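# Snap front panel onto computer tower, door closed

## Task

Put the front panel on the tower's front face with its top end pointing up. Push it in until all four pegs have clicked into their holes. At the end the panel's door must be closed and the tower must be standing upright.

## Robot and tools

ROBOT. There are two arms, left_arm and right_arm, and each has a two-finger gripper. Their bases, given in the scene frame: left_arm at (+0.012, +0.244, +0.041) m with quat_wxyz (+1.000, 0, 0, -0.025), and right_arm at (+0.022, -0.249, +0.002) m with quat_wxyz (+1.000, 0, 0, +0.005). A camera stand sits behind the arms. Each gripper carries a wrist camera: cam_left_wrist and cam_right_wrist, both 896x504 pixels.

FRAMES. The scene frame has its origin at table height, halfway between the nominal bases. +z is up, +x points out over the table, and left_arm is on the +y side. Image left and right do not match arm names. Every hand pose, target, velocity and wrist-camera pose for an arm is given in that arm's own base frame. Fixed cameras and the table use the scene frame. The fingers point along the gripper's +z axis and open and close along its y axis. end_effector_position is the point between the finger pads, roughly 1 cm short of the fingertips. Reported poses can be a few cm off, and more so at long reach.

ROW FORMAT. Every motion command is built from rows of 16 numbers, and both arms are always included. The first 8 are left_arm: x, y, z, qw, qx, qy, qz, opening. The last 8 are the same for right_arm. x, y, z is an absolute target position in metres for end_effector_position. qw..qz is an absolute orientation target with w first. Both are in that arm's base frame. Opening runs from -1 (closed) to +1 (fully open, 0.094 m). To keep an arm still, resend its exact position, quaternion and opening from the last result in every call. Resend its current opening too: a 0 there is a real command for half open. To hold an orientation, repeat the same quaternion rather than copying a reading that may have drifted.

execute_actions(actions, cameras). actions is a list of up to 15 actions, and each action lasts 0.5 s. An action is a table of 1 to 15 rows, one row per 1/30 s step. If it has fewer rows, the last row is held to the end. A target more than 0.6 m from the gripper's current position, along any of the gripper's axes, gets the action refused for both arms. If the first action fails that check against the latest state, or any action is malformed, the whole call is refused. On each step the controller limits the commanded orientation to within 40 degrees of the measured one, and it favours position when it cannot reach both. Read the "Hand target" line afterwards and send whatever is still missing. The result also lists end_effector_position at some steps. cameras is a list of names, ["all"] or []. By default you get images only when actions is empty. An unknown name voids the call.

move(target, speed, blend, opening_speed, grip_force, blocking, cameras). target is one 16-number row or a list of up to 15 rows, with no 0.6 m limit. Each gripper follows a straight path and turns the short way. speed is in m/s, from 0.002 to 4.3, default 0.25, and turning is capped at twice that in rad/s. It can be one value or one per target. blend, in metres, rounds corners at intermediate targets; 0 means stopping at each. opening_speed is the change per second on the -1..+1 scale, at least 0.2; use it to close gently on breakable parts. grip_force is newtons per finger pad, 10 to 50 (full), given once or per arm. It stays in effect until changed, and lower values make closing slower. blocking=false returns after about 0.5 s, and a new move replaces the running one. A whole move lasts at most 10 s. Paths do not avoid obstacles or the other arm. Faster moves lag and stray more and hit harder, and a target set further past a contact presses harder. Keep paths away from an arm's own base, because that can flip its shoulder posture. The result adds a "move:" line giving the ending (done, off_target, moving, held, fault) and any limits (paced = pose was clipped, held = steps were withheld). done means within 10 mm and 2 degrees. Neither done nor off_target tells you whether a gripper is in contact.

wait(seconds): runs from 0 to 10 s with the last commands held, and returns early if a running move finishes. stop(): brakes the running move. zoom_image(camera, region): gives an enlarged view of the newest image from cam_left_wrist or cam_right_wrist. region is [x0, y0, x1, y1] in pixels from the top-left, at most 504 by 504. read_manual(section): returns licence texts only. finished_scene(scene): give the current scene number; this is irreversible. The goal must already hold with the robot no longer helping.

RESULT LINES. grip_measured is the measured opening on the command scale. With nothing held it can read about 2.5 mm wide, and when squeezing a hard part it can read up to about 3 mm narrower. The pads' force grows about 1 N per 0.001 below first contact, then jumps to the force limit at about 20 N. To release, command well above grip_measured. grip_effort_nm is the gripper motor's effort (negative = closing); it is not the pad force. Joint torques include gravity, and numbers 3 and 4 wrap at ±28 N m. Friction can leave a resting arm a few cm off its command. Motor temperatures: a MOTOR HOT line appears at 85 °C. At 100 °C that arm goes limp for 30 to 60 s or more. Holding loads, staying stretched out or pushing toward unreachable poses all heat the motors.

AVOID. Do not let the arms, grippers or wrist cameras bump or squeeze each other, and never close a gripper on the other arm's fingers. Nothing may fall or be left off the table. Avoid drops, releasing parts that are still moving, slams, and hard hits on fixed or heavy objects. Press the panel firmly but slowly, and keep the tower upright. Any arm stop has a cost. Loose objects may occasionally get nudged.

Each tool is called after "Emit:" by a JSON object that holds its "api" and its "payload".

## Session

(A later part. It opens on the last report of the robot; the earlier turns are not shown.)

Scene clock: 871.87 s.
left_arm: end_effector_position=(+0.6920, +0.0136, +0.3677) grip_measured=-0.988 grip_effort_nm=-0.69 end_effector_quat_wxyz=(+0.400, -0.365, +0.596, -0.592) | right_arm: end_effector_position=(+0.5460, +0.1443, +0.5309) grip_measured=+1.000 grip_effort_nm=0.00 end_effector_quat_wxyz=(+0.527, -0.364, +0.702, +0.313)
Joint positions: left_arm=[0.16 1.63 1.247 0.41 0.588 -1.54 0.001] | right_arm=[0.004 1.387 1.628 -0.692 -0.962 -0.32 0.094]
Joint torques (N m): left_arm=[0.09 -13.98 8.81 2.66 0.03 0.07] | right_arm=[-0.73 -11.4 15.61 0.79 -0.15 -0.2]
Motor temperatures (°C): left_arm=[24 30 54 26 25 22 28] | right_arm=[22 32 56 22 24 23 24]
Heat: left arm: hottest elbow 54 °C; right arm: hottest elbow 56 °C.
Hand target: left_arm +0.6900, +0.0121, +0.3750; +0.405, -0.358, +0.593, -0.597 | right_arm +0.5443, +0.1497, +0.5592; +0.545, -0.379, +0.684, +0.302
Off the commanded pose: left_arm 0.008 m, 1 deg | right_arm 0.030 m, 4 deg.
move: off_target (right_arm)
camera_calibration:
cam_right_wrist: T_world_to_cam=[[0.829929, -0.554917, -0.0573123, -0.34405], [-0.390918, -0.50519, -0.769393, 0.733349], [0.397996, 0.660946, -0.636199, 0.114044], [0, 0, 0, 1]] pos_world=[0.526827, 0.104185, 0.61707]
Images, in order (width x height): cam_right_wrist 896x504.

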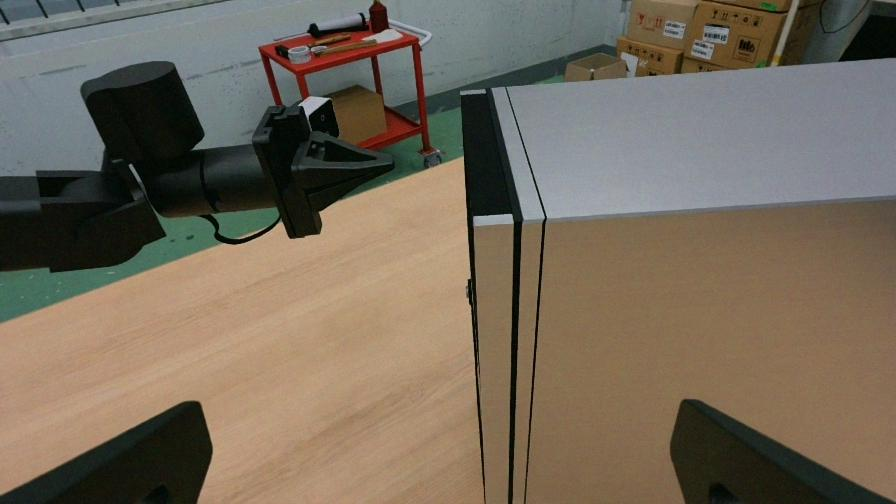

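Emit:
{"api": "move", "payload": {"target": [[0.6648,-0.0405,0.20,0.3857,-0.3388,0.6046,-0.6096,-1,0.546,0.15,0.56,0.5444,-0.3794,0.6845,0.3018,1],[0.6356,-0.0929,0.060,0.3857,-0.3388,0.6046,-0.6096,-1,0.546,0.15,0.56,0.5444,-0.3794,0.6845,0.3018,1]], "speed": 0.2, "blend": 0.02, "cameras": ["cam_right_wrist"]}}

Scene clock: 896.60 s.
left_arm: end_effector_position=(+0.6344, -0.0905, +0.0639) grip_measured=-0.988 grip_effort_nm=-0.69 end_effector_quat_wxyz=(+0.383, -0.342, +0.605, -0.608) | right_arm: end_effector_position=(+0.5460, +0.1443, +0.5309) grip_measured=+1.000 grip_effort_nm=0.00 end_effector_quat_wxyz=(+0.527, -0.364, +0.702, +0.313)
Joint positions: left_arm=[-0.016 2.129 0.898 1.269 0.477 -1.54 0.001] | right_arm=[0.004 1.387 1.628 -0.692 -0.962 -0.32 0.094]
Joint torques (N m): left_arm=[-0.38 -13.33 4.6 2.86 -0.11 0.11] | right_arm=[-1.03 -11.63 15.76 0.77 -0.14 -0.17]
Motor temperatures (°C): left_arm=[24 30 49 26 25 21 28] | right_arm=[22 32 57 22 24 23 24]
Heat: left arm: hottest elbow 49 °C; right arm: hottest elbow 57 °C.
Hand target: left_arm +0.6355, -0.0928, +0.0599; +0.386, -0.339, +0.605, -0.609 | right_arm +0.5443, +0.1497, +0.5592; +0.545, -0.379, +0.684, +0.302
Off the commanded pose: left_arm 0.005 m, 1 deg | right_arm 0.030 m, 4 deg.
move: off_target (right_arm)
camera_calibration:
cam_right_wrist: T_world_to_cam=[[0.829929, -0.554917, -0.0573123, -0.34405], [-0.390918, -0.50519, -0.769393, 0.733349], [0.397996, 0.660946, -0.636199, 0.114044], [0, 0, 0, 1]] pos_world=[0.526827, 0.104185, 0.61707]
Images, in order (width x height): cam_right_wrist 896x504.

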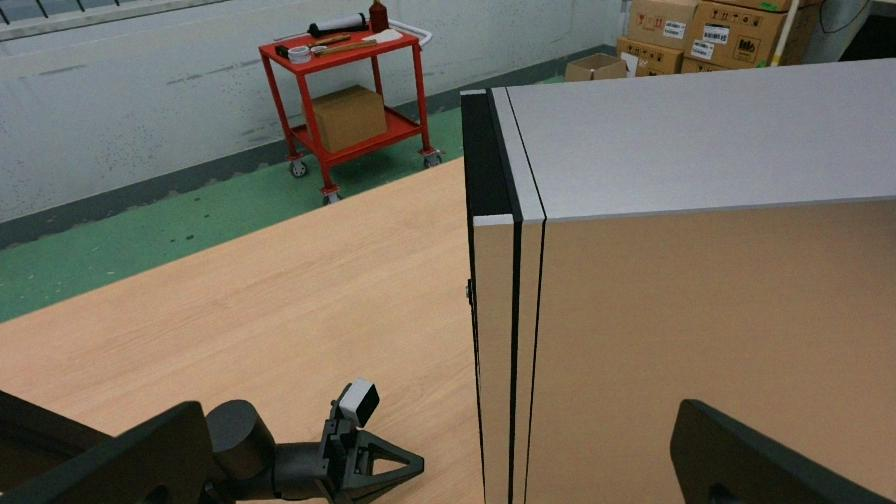

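Emit:
{"api": "move", "payload": {"target": [0.7360,-0.1490,0.052,0.3857,-0.3388,0.6046,-0.6096,-1,0.546,0.15,0.56,0.5444,-0.3794,0.6845,0.3018,1], "speed": 0.06, "cameras": ["cam_right_wrist"]}}

Scene clock: 905.13 s.
left_arm: end_effector_position=(+0.6916, -0.1239, +0.0623) grip_measured=-0.988 grip_effort_nm=-0.69 end_effector_quat_wxyz=(+0.386, -0.342, +0.602, -0.609) | right_arm: end_effector_position=(+0.5460, +0.1443, +0.5309) grip_measured=+1.000 grip_effort_nm=0.00 end_effector_quat_wxyz=(+0.527, -0.364, +0.702, +0.313)
Joint positions: left_arm=[-0.077 2.201 1.079 1.166 0.412 -1.54 0.001] | right_arm=[0.004 1.387 1.628 -0.692 -0.962 -0.32 0.094]
Joint torques (N m): left_arm=[-2.67 -11.34 14.08 -0.08 -1.29 0.16] | right_arm=[-0.44 -11.81 15.72 0.79 -0.18 -0.19]
Motor temperatures (°C): left_arm=[24 30 48 26 25 21 28] | right_arm=[22 32 57 22 24 23 24]
Heat: left arm: hottest elbow 48 °C; right arm: hottest elbow 57 °C.
Hand target: left_arm +0.7266, -0.1481, +0.0546; +0.386, -0.339, +0.604, -0.610 | right_arm +0.5443, +0.1497, +0.5592; +0.545, -0.379, +0.684, +0.302
Off the commanded pose: left_arm 0.052 m, 0 deg | right_arm 0.030 m, 4 deg.
move: off_target (left_arm, right_arm)
camera_calibration:
cam_right_wrist: T_world_to_cam=[[0.829929, -0.554917, -0.0573123, -0.34405], [-0.390918, -0.50519, -0.769393, 0.733349], [0.397996, 0.660946, -0.636199, 0.114044], [0, 0, 0, 1]] pos_world=[0.526827, 0.104185, 0.61707]
Images, in order (width x height): cam_right_wrist 896x504.

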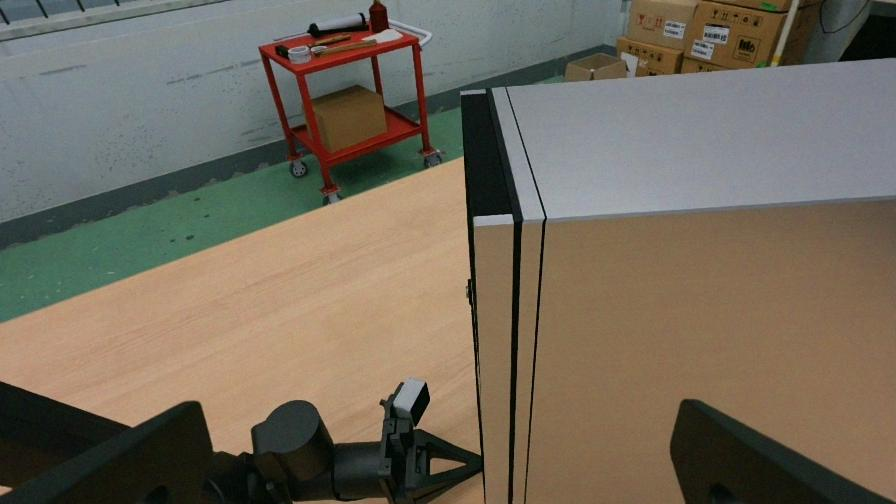

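Emit:
{"api": "move", "payload": {"target": [0.7500,-0.1570,0.052,0.3857,-0.3388,0.6046,-0.6096,-1,0.546,0.15,0.56,0.5444,-0.3794,0.6845,0.3018,1], "speed": 0.06, "cameras": ["cam_right_wrist"]}}

Scene clock: 909.83 s.
left_arm: end_effector_position=(+0.6919, -0.1243, +0.0622) grip_measured=-0.988 grip_effort_nm=-0.68 end_effector_quat_wxyz=(+0.386, -0.343, +0.602, -0.609) | right_arm: end_effector_position=(+0.5460, +0.1443, +0.5309) grip_measured=+1.000 grip_effort_nm=0.00 end_effector_quat_wxyz=(+0.527, -0.364, +0.702, +0.313)
Joint positions: left_arm=[-0.079 2.201 1.08 1.165 0.407 -1.54 0.001] | right_arm=[0.004 1.387 1.628 -0.692 -0.962 -0.32 0.094]
Joint torques (N m): left_arm=[-3.66 -10.93 16.34 -0.73 -1.62 0.15] | right_arm=[-0.38 -11.69 15.64 0.81 -0.17 -0.22]
Motor temperatures (°C): left_arm=[24 30 48 26 25 21 28] | right_arm=[22 32 57 22 24 23 24]
Heat: left arm: hottest elbow 48 °C; right arm: hottest elbow 57 °C.
Hand target: left_arm +0.7351, -0.1556, +0.0561; +0.386, -0.338, +0.604, -0.610 | right_arm +0.5443, +0.1497, +0.5592; +0.545, -0.379, +0.684, +0.302
Off the commanded pose: left_arm 0.067 m, 1 deg | right_arm 0.030 m, 4 deg.
move: off_target (left_arm, right_arm)
camera_calibration:
cam_right_wrist: T_world_to_cam=[[0.829929, -0.554917, -0.0573123, -0.34405], [-0.390918, -0.50519, -0.769393, 0.733349], [0.397996, 0.660946, -0.636199, 0.114044], [0, 0, 0, 1]] pos_world=[0.526827, 0.104185, 0.61707]
Images, in order (width x height): cam_right_wrist 896x504.

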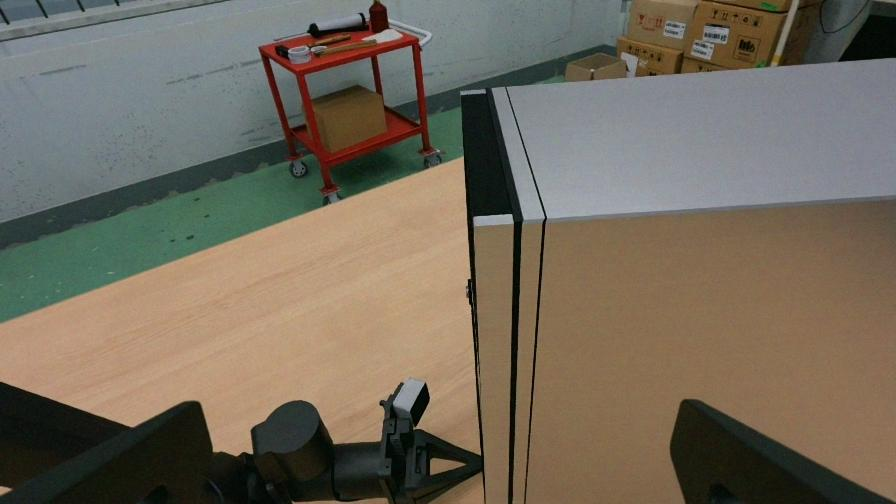

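Solid. Now bottom left.

Emit:
{"api": "move", "payload": {"target": [[0.6450,-0.0980,0.060,0.3857,-0.3388,0.6046,-0.6096,-1,0.546,0.15,0.56,0.5444,-0.3794,0.6845,0.3018,1],[0.6941,0.0119,0.060,0.3857,-0.3388,0.6046,-0.6096,-1,0.546,0.15,0.56,0.5444,-0.3794,0.6845,0.3018,1]], "speed": 0.15, "blend": 0.01}}

Emit:
{"api": "move", "payload": {"target": [0.7900,-0.0420,0.052,0.3857,-0.3388,0.6046,-0.6096,-1,0.546,0.15,0.56,0.5444,-0.3794,0.6845,0.3018,1], "speed": 0.06, "cameras": ["cam_right_wrist"]}}

Scene clock: 919.40 s.
left_arm: end_effector_position=(+0.6855, +0.0112, +0.0675) grip_measured=-0.988 grip_effort_nm=-0.69 end_effector_quat_wxyz=(+0.390, -0.335, +0.605, -0.608) | right_arm: end_effector_position=(+0.5460, +0.1443, +0.5309) grip_measured=+1.000 grip_effort_nm=0.00 end_effector_quat_wxyz=(+0.527, -0.364, +0.702, +0.313)
Joint positions: left_arm=[0.175 2.193 1.08 1.169 0.668 -1.54 0.001] | right_arm=[0.004 1.387 1.628 -0.692 -0.962 -0.32 0.094]
Joint torques (N m): left_arm=[-0.15 -14.56 7.1 1.77 0.04 0.01] | right_arm=[-0.56 -11.11 15.51 0.88 -0.15 -0.16]
Motor temperatures (°C): left_arm=[24 30 49 26 25 21 28] | right_arm=[22 32 57 22 24 23 24]
Heat: left arm: hottest elbow 49 °C; right arm: hottest elbow 57 °C.
Hand target: left_arm +0.6936, +0.0120, +0.0601; +0.386, -0.339, +0.604, -0.609 | right_arm +0.5443, +0.1497, +0.5592; +0.545, -0.379, +0.684, +0.302
Off the commanded pose: left_arm 0.011 m, 1 deg | right_arm 0.030 m, 4 deg.
move: off_target (left_arm, right_arm)

Scene clock: 921.53 s.
left_arm: end_effector_position=(+0.7464, -0.0187, +0.0623) grip_measured=-0.988 grip_effort_nm=-0.68 end_effector_quat_wxyz=(+0.387, -0.339, +0.605, -0.607) | right_arm: end_effector_position=(+0.5460, +0.1443, +0.5309) grip_measured=+1.000 grip_effort_nm=0.00 end_effector_quat_wxyz=(+0.527, -0.364, +0.702, +0.313)
Joint positions: left_arm=[0.107 2.274 1.266 1.054 0.598 -1.54 0.001] | right_arm=[0.004 1.387 1.628 -0.692 -0.962 -0.32 0.094]
Joint torques (N m): left_arm=[-3.14 -12.98 14.34 0.2 -1.73 0.09] | right_arm=[-0.79 -11.52 15.76 0.73 -0.16 -0.2]
Motor temperatures (°C): left_arm=[24 30 49 26 25 21 28] | right_arm=[22 32 57 22 24 23 24]
Heat: left arm: hottest elbow 49 °C; right arm: hottest elbow 57 °C.
Hand target: left_arm +0.7805, -0.0425, +0.0540; +0.386, -0.339, +0.604, -0.609 | right_arm +0.5443, +0.1497, +0.5592; +0.545, -0.379, +0.684, +0.302
Off the commanded pose: left_arm 0.051 m, 0 deg | right_arm 0.030 m, 4 deg.
move: off_target (left_arm, right_arm)
camera_calibration:
cam_right_wrist: T_world_to_cam=[[0.829929, -0.554917, -0.0573123, -0.34405], [-0.390918, -0.50519, -0.769393, 0.733349], [0.397996, 0.660946, -0.636199, 0.114044], [0, 0, 0, 1]] pos_world=[0.526827, 0.104185, 0.61707]
Images, in order (width x height): cam_right_wrist 896x504.

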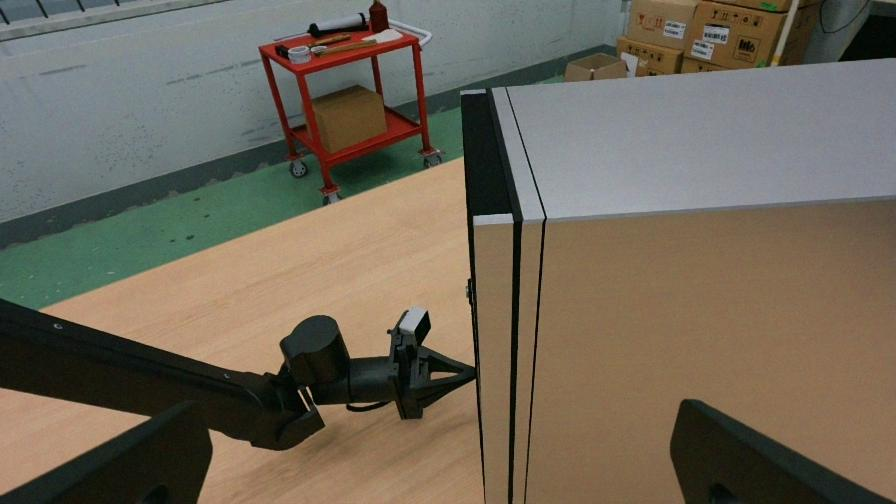

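Emit:
{"api": "move", "payload": {"target": [0.8040,-0.0500,0.052,0.3857,-0.3388,0.6046,-0.6096,-1,0.546,0.15,0.56,0.5444,-0.3794,0.6845,0.3018,1], "speed": 0.06, "cameras": ["cam_right_wrist"]}}

Emit:
{"api": "zoom_image", "payload": {"camera": "cam_right_wrist", "region": [440, 80, 560, 230]}}

Scene clock: 927.93 s.
left_arm: end_effector_position=(+0.7468, -0.0186, +0.0624) grip_measured=-0.988 grip_effort_nm=-0.68 end_effector_quat_wxyz=(+0.387, -0.340, +0.605, -0.607) | right_arm: end_effector_position=(+0.5460, +0.1443, +0.5309) grip_measured=+1.000 grip_effort_nm=0.00 end_effector_quat_wxyz=(+0.527, -0.364, +0.702, +0.313)
Joint positions: left_arm=[0.107 2.274 1.267 1.052 0.598 -1.54 0.001] | right_arm=[0.004 1.387 1.628 -0.692 -0.962 -0.32 0.094]
Joint torques (N m): left_arm=[-4.07 -12.4 16.24 -0.29 -2.33 0.09] | right_arm=[-0.5 -11.52 15.73 0.85 -0.16 -0.18]
Motor temperatures (°C): left_arm=[24 30 48 26 26 21 28] | right_arm=[22 32 58 22 24 23 24]
Heat: left arm: hottest elbow 48 °C; right arm: hottest elbow 58 °C.
Hand target: left_arm +0.7888, -0.0507, +0.0553; +0.386, -0.339, +0.604, -0.610 | right_arm +0.5443, +0.1497, +0.5592; +0.545, -0.379, +0.684, +0.302
Off the commanded pose: left_arm 0.066 m, 0 deg | right_arm 0.030 m, 4 deg.
move: off_target (left_arm, right_arm)
camera_calibration:
cam_right_wrist: T_world_to_cam=[[0.829929, -0.554917, -0.0573123, -0.34405], [-0.390918, -0.50519, -0.769393, 0.733349], [0.397996, 0.660946, -0.636199, 0.114044], [0, 0, 0, 1]] pos_world=[0.526827, 0.104185, 0.61707]
Images, in order (width x height): cam_right_wrist 896x504.

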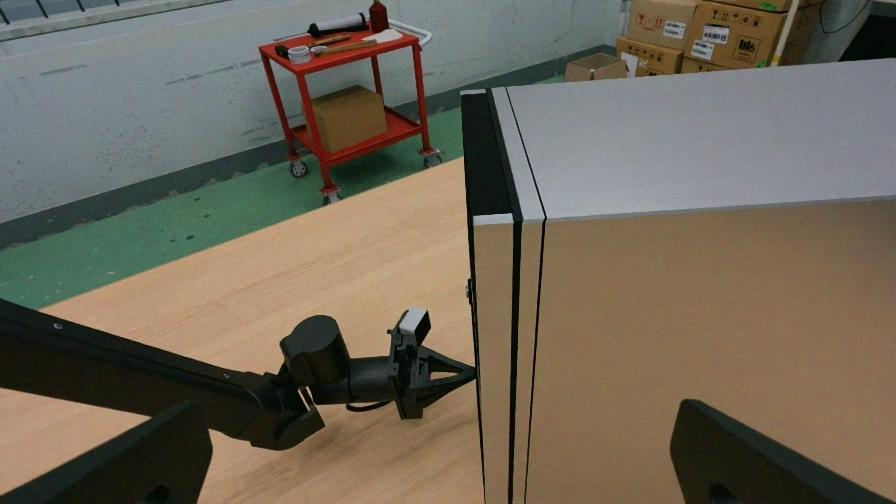

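Scaled by 3.360 from the camera's 896x504 image, which has a finer 1280x720 frame.

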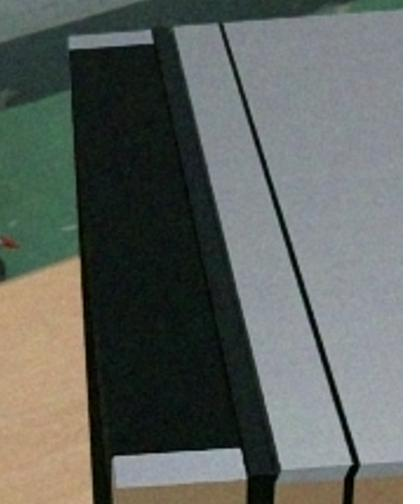

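Emit:
{"api": "move", "payload": {"target": [[0.6800,0.0100,0.070,0.3857,-0.3388,0.6046,-0.6096,-1,0.546,0.15,0.56,0.5444,-0.3794,0.6845,0.3018,1],[0.5600,0.0100,0.200,0.3857,-0.3388,0.6046,-0.6096,-1,0.55,0.06,0.53,0.6706,-0.3439,0.5190,0.4043,1]], "speed": 0.25, "blend": 0.02, "cameras": ["all"]}}

Scene clock: 937.77 s.
left_arm: end_effector_position=(+0.5608, +0.0067, +0.2007) grip_measured=-0.988 grip_effort_nm=-0.68 end_effector_quat_wxyz=(+0.389, -0.332, +0.606, -0.609) | right_arm: end_effector_position=(+0.5469, +0.0627, +0.5325) grip_measured=+1.000 grip_effort_nm=0.00 end_effector_quat_wxyz=(+0.670, -0.348, +0.518, +0.401)
Joint positions: left_arm=[0.218 1.664 0.705 1.02 0.718 -1.544 0.001] | right_arm=[-0.188 1.474 1.291 0.925 -1.237 0.66 0.094]
Joint torques (N m): left_arm=[1.08 -10.99 5.81 1.78 0.05 0.01] | right_arm=[-1.38 -11.11 9.63 1.05 0.61 0.08]
Motor temperatures (°C): left_arm=[24 30 48 26 27 21 28] | right_arm=[22 32 58 22 24 23 24]
Heat: left arm: hottest elbow 48 °C; right arm: hottest elbow 58 °C.
Hand target: left_arm +0.5600, +0.0101, +0.2000; +0.386, -0.339, +0.604, -0.609 | right_arm +0.5500, +0.0600, +0.5299; +0.670, -0.344, +0.519, +0.404
Off the commanded pose: left_arm 0.004 m, 1 deg | right_arm 0.005 m, 1 deg.
move: done
camera_calibration:
cam_left_wrist: T_world_to_cam=[[-0.0756164, -0.0479719, 0.995982, -0.156055], [-0.801815, -0.590858, -0.0893338, 0.510237], [0.592769, -0.805348, 0.00621392, -0.238726], [0, 0, 0, 1]] pos_world=[0.538825, 0.101734, 0.202493]
cam_right_wrist: T_world_to_cam=[[0.89263, -0.448814, 0.0421632, -0.483972], [-0.0584167, -0.207909, -0.976402, 0.603519], [0.44699, 0.869103, -0.211804, -0.097227], [0, 0, 0, 1]] pos_world=[0.510723, -0.00723621, 0.58909]

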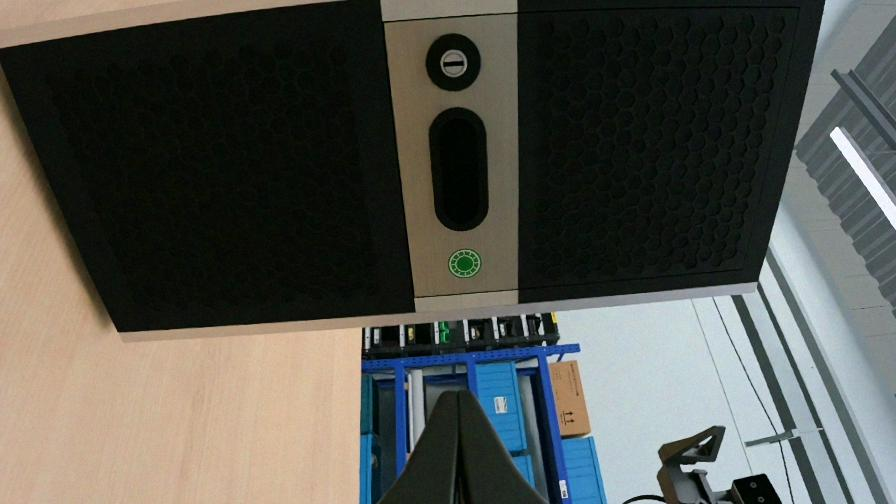

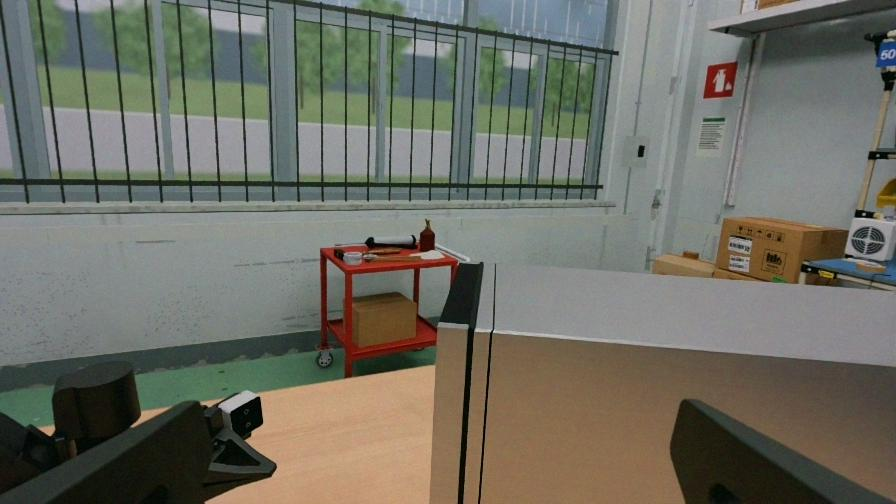

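Emit:
{"api": "zoom_image", "payload": {"camera": "cam_right_wrist", "region": [410, 240, 530, 400]}}

Emit:
{"api": "zoom_image", "payload": {"camera": "cam_left_wrist", "region": [400, 0, 840, 340]}}

Scaled by 3.150 from the camera's 896x504 image, which has a finer 1280x720 frame.

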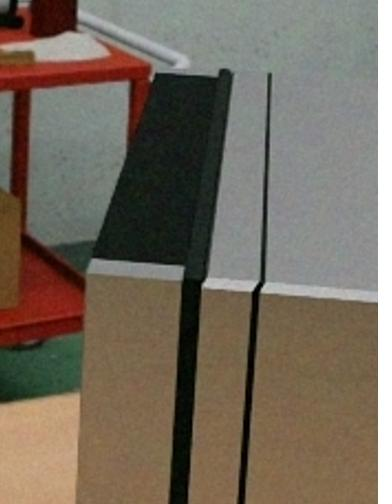

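Scaled by 1.145 from the camera's 896x504 image, which has a finer 1280x720 frame.

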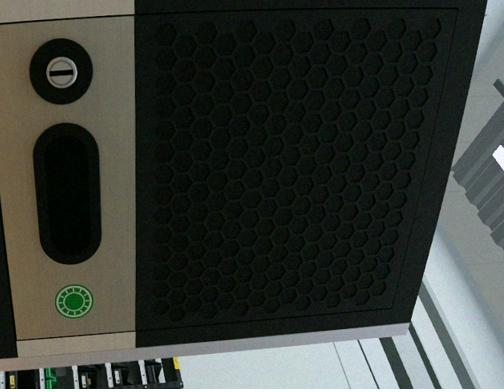

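Seated, with the door shut.

Emit:
{"api": "finished_scene", "payload": {"scene": 2}}

The scene is finished: the task was done.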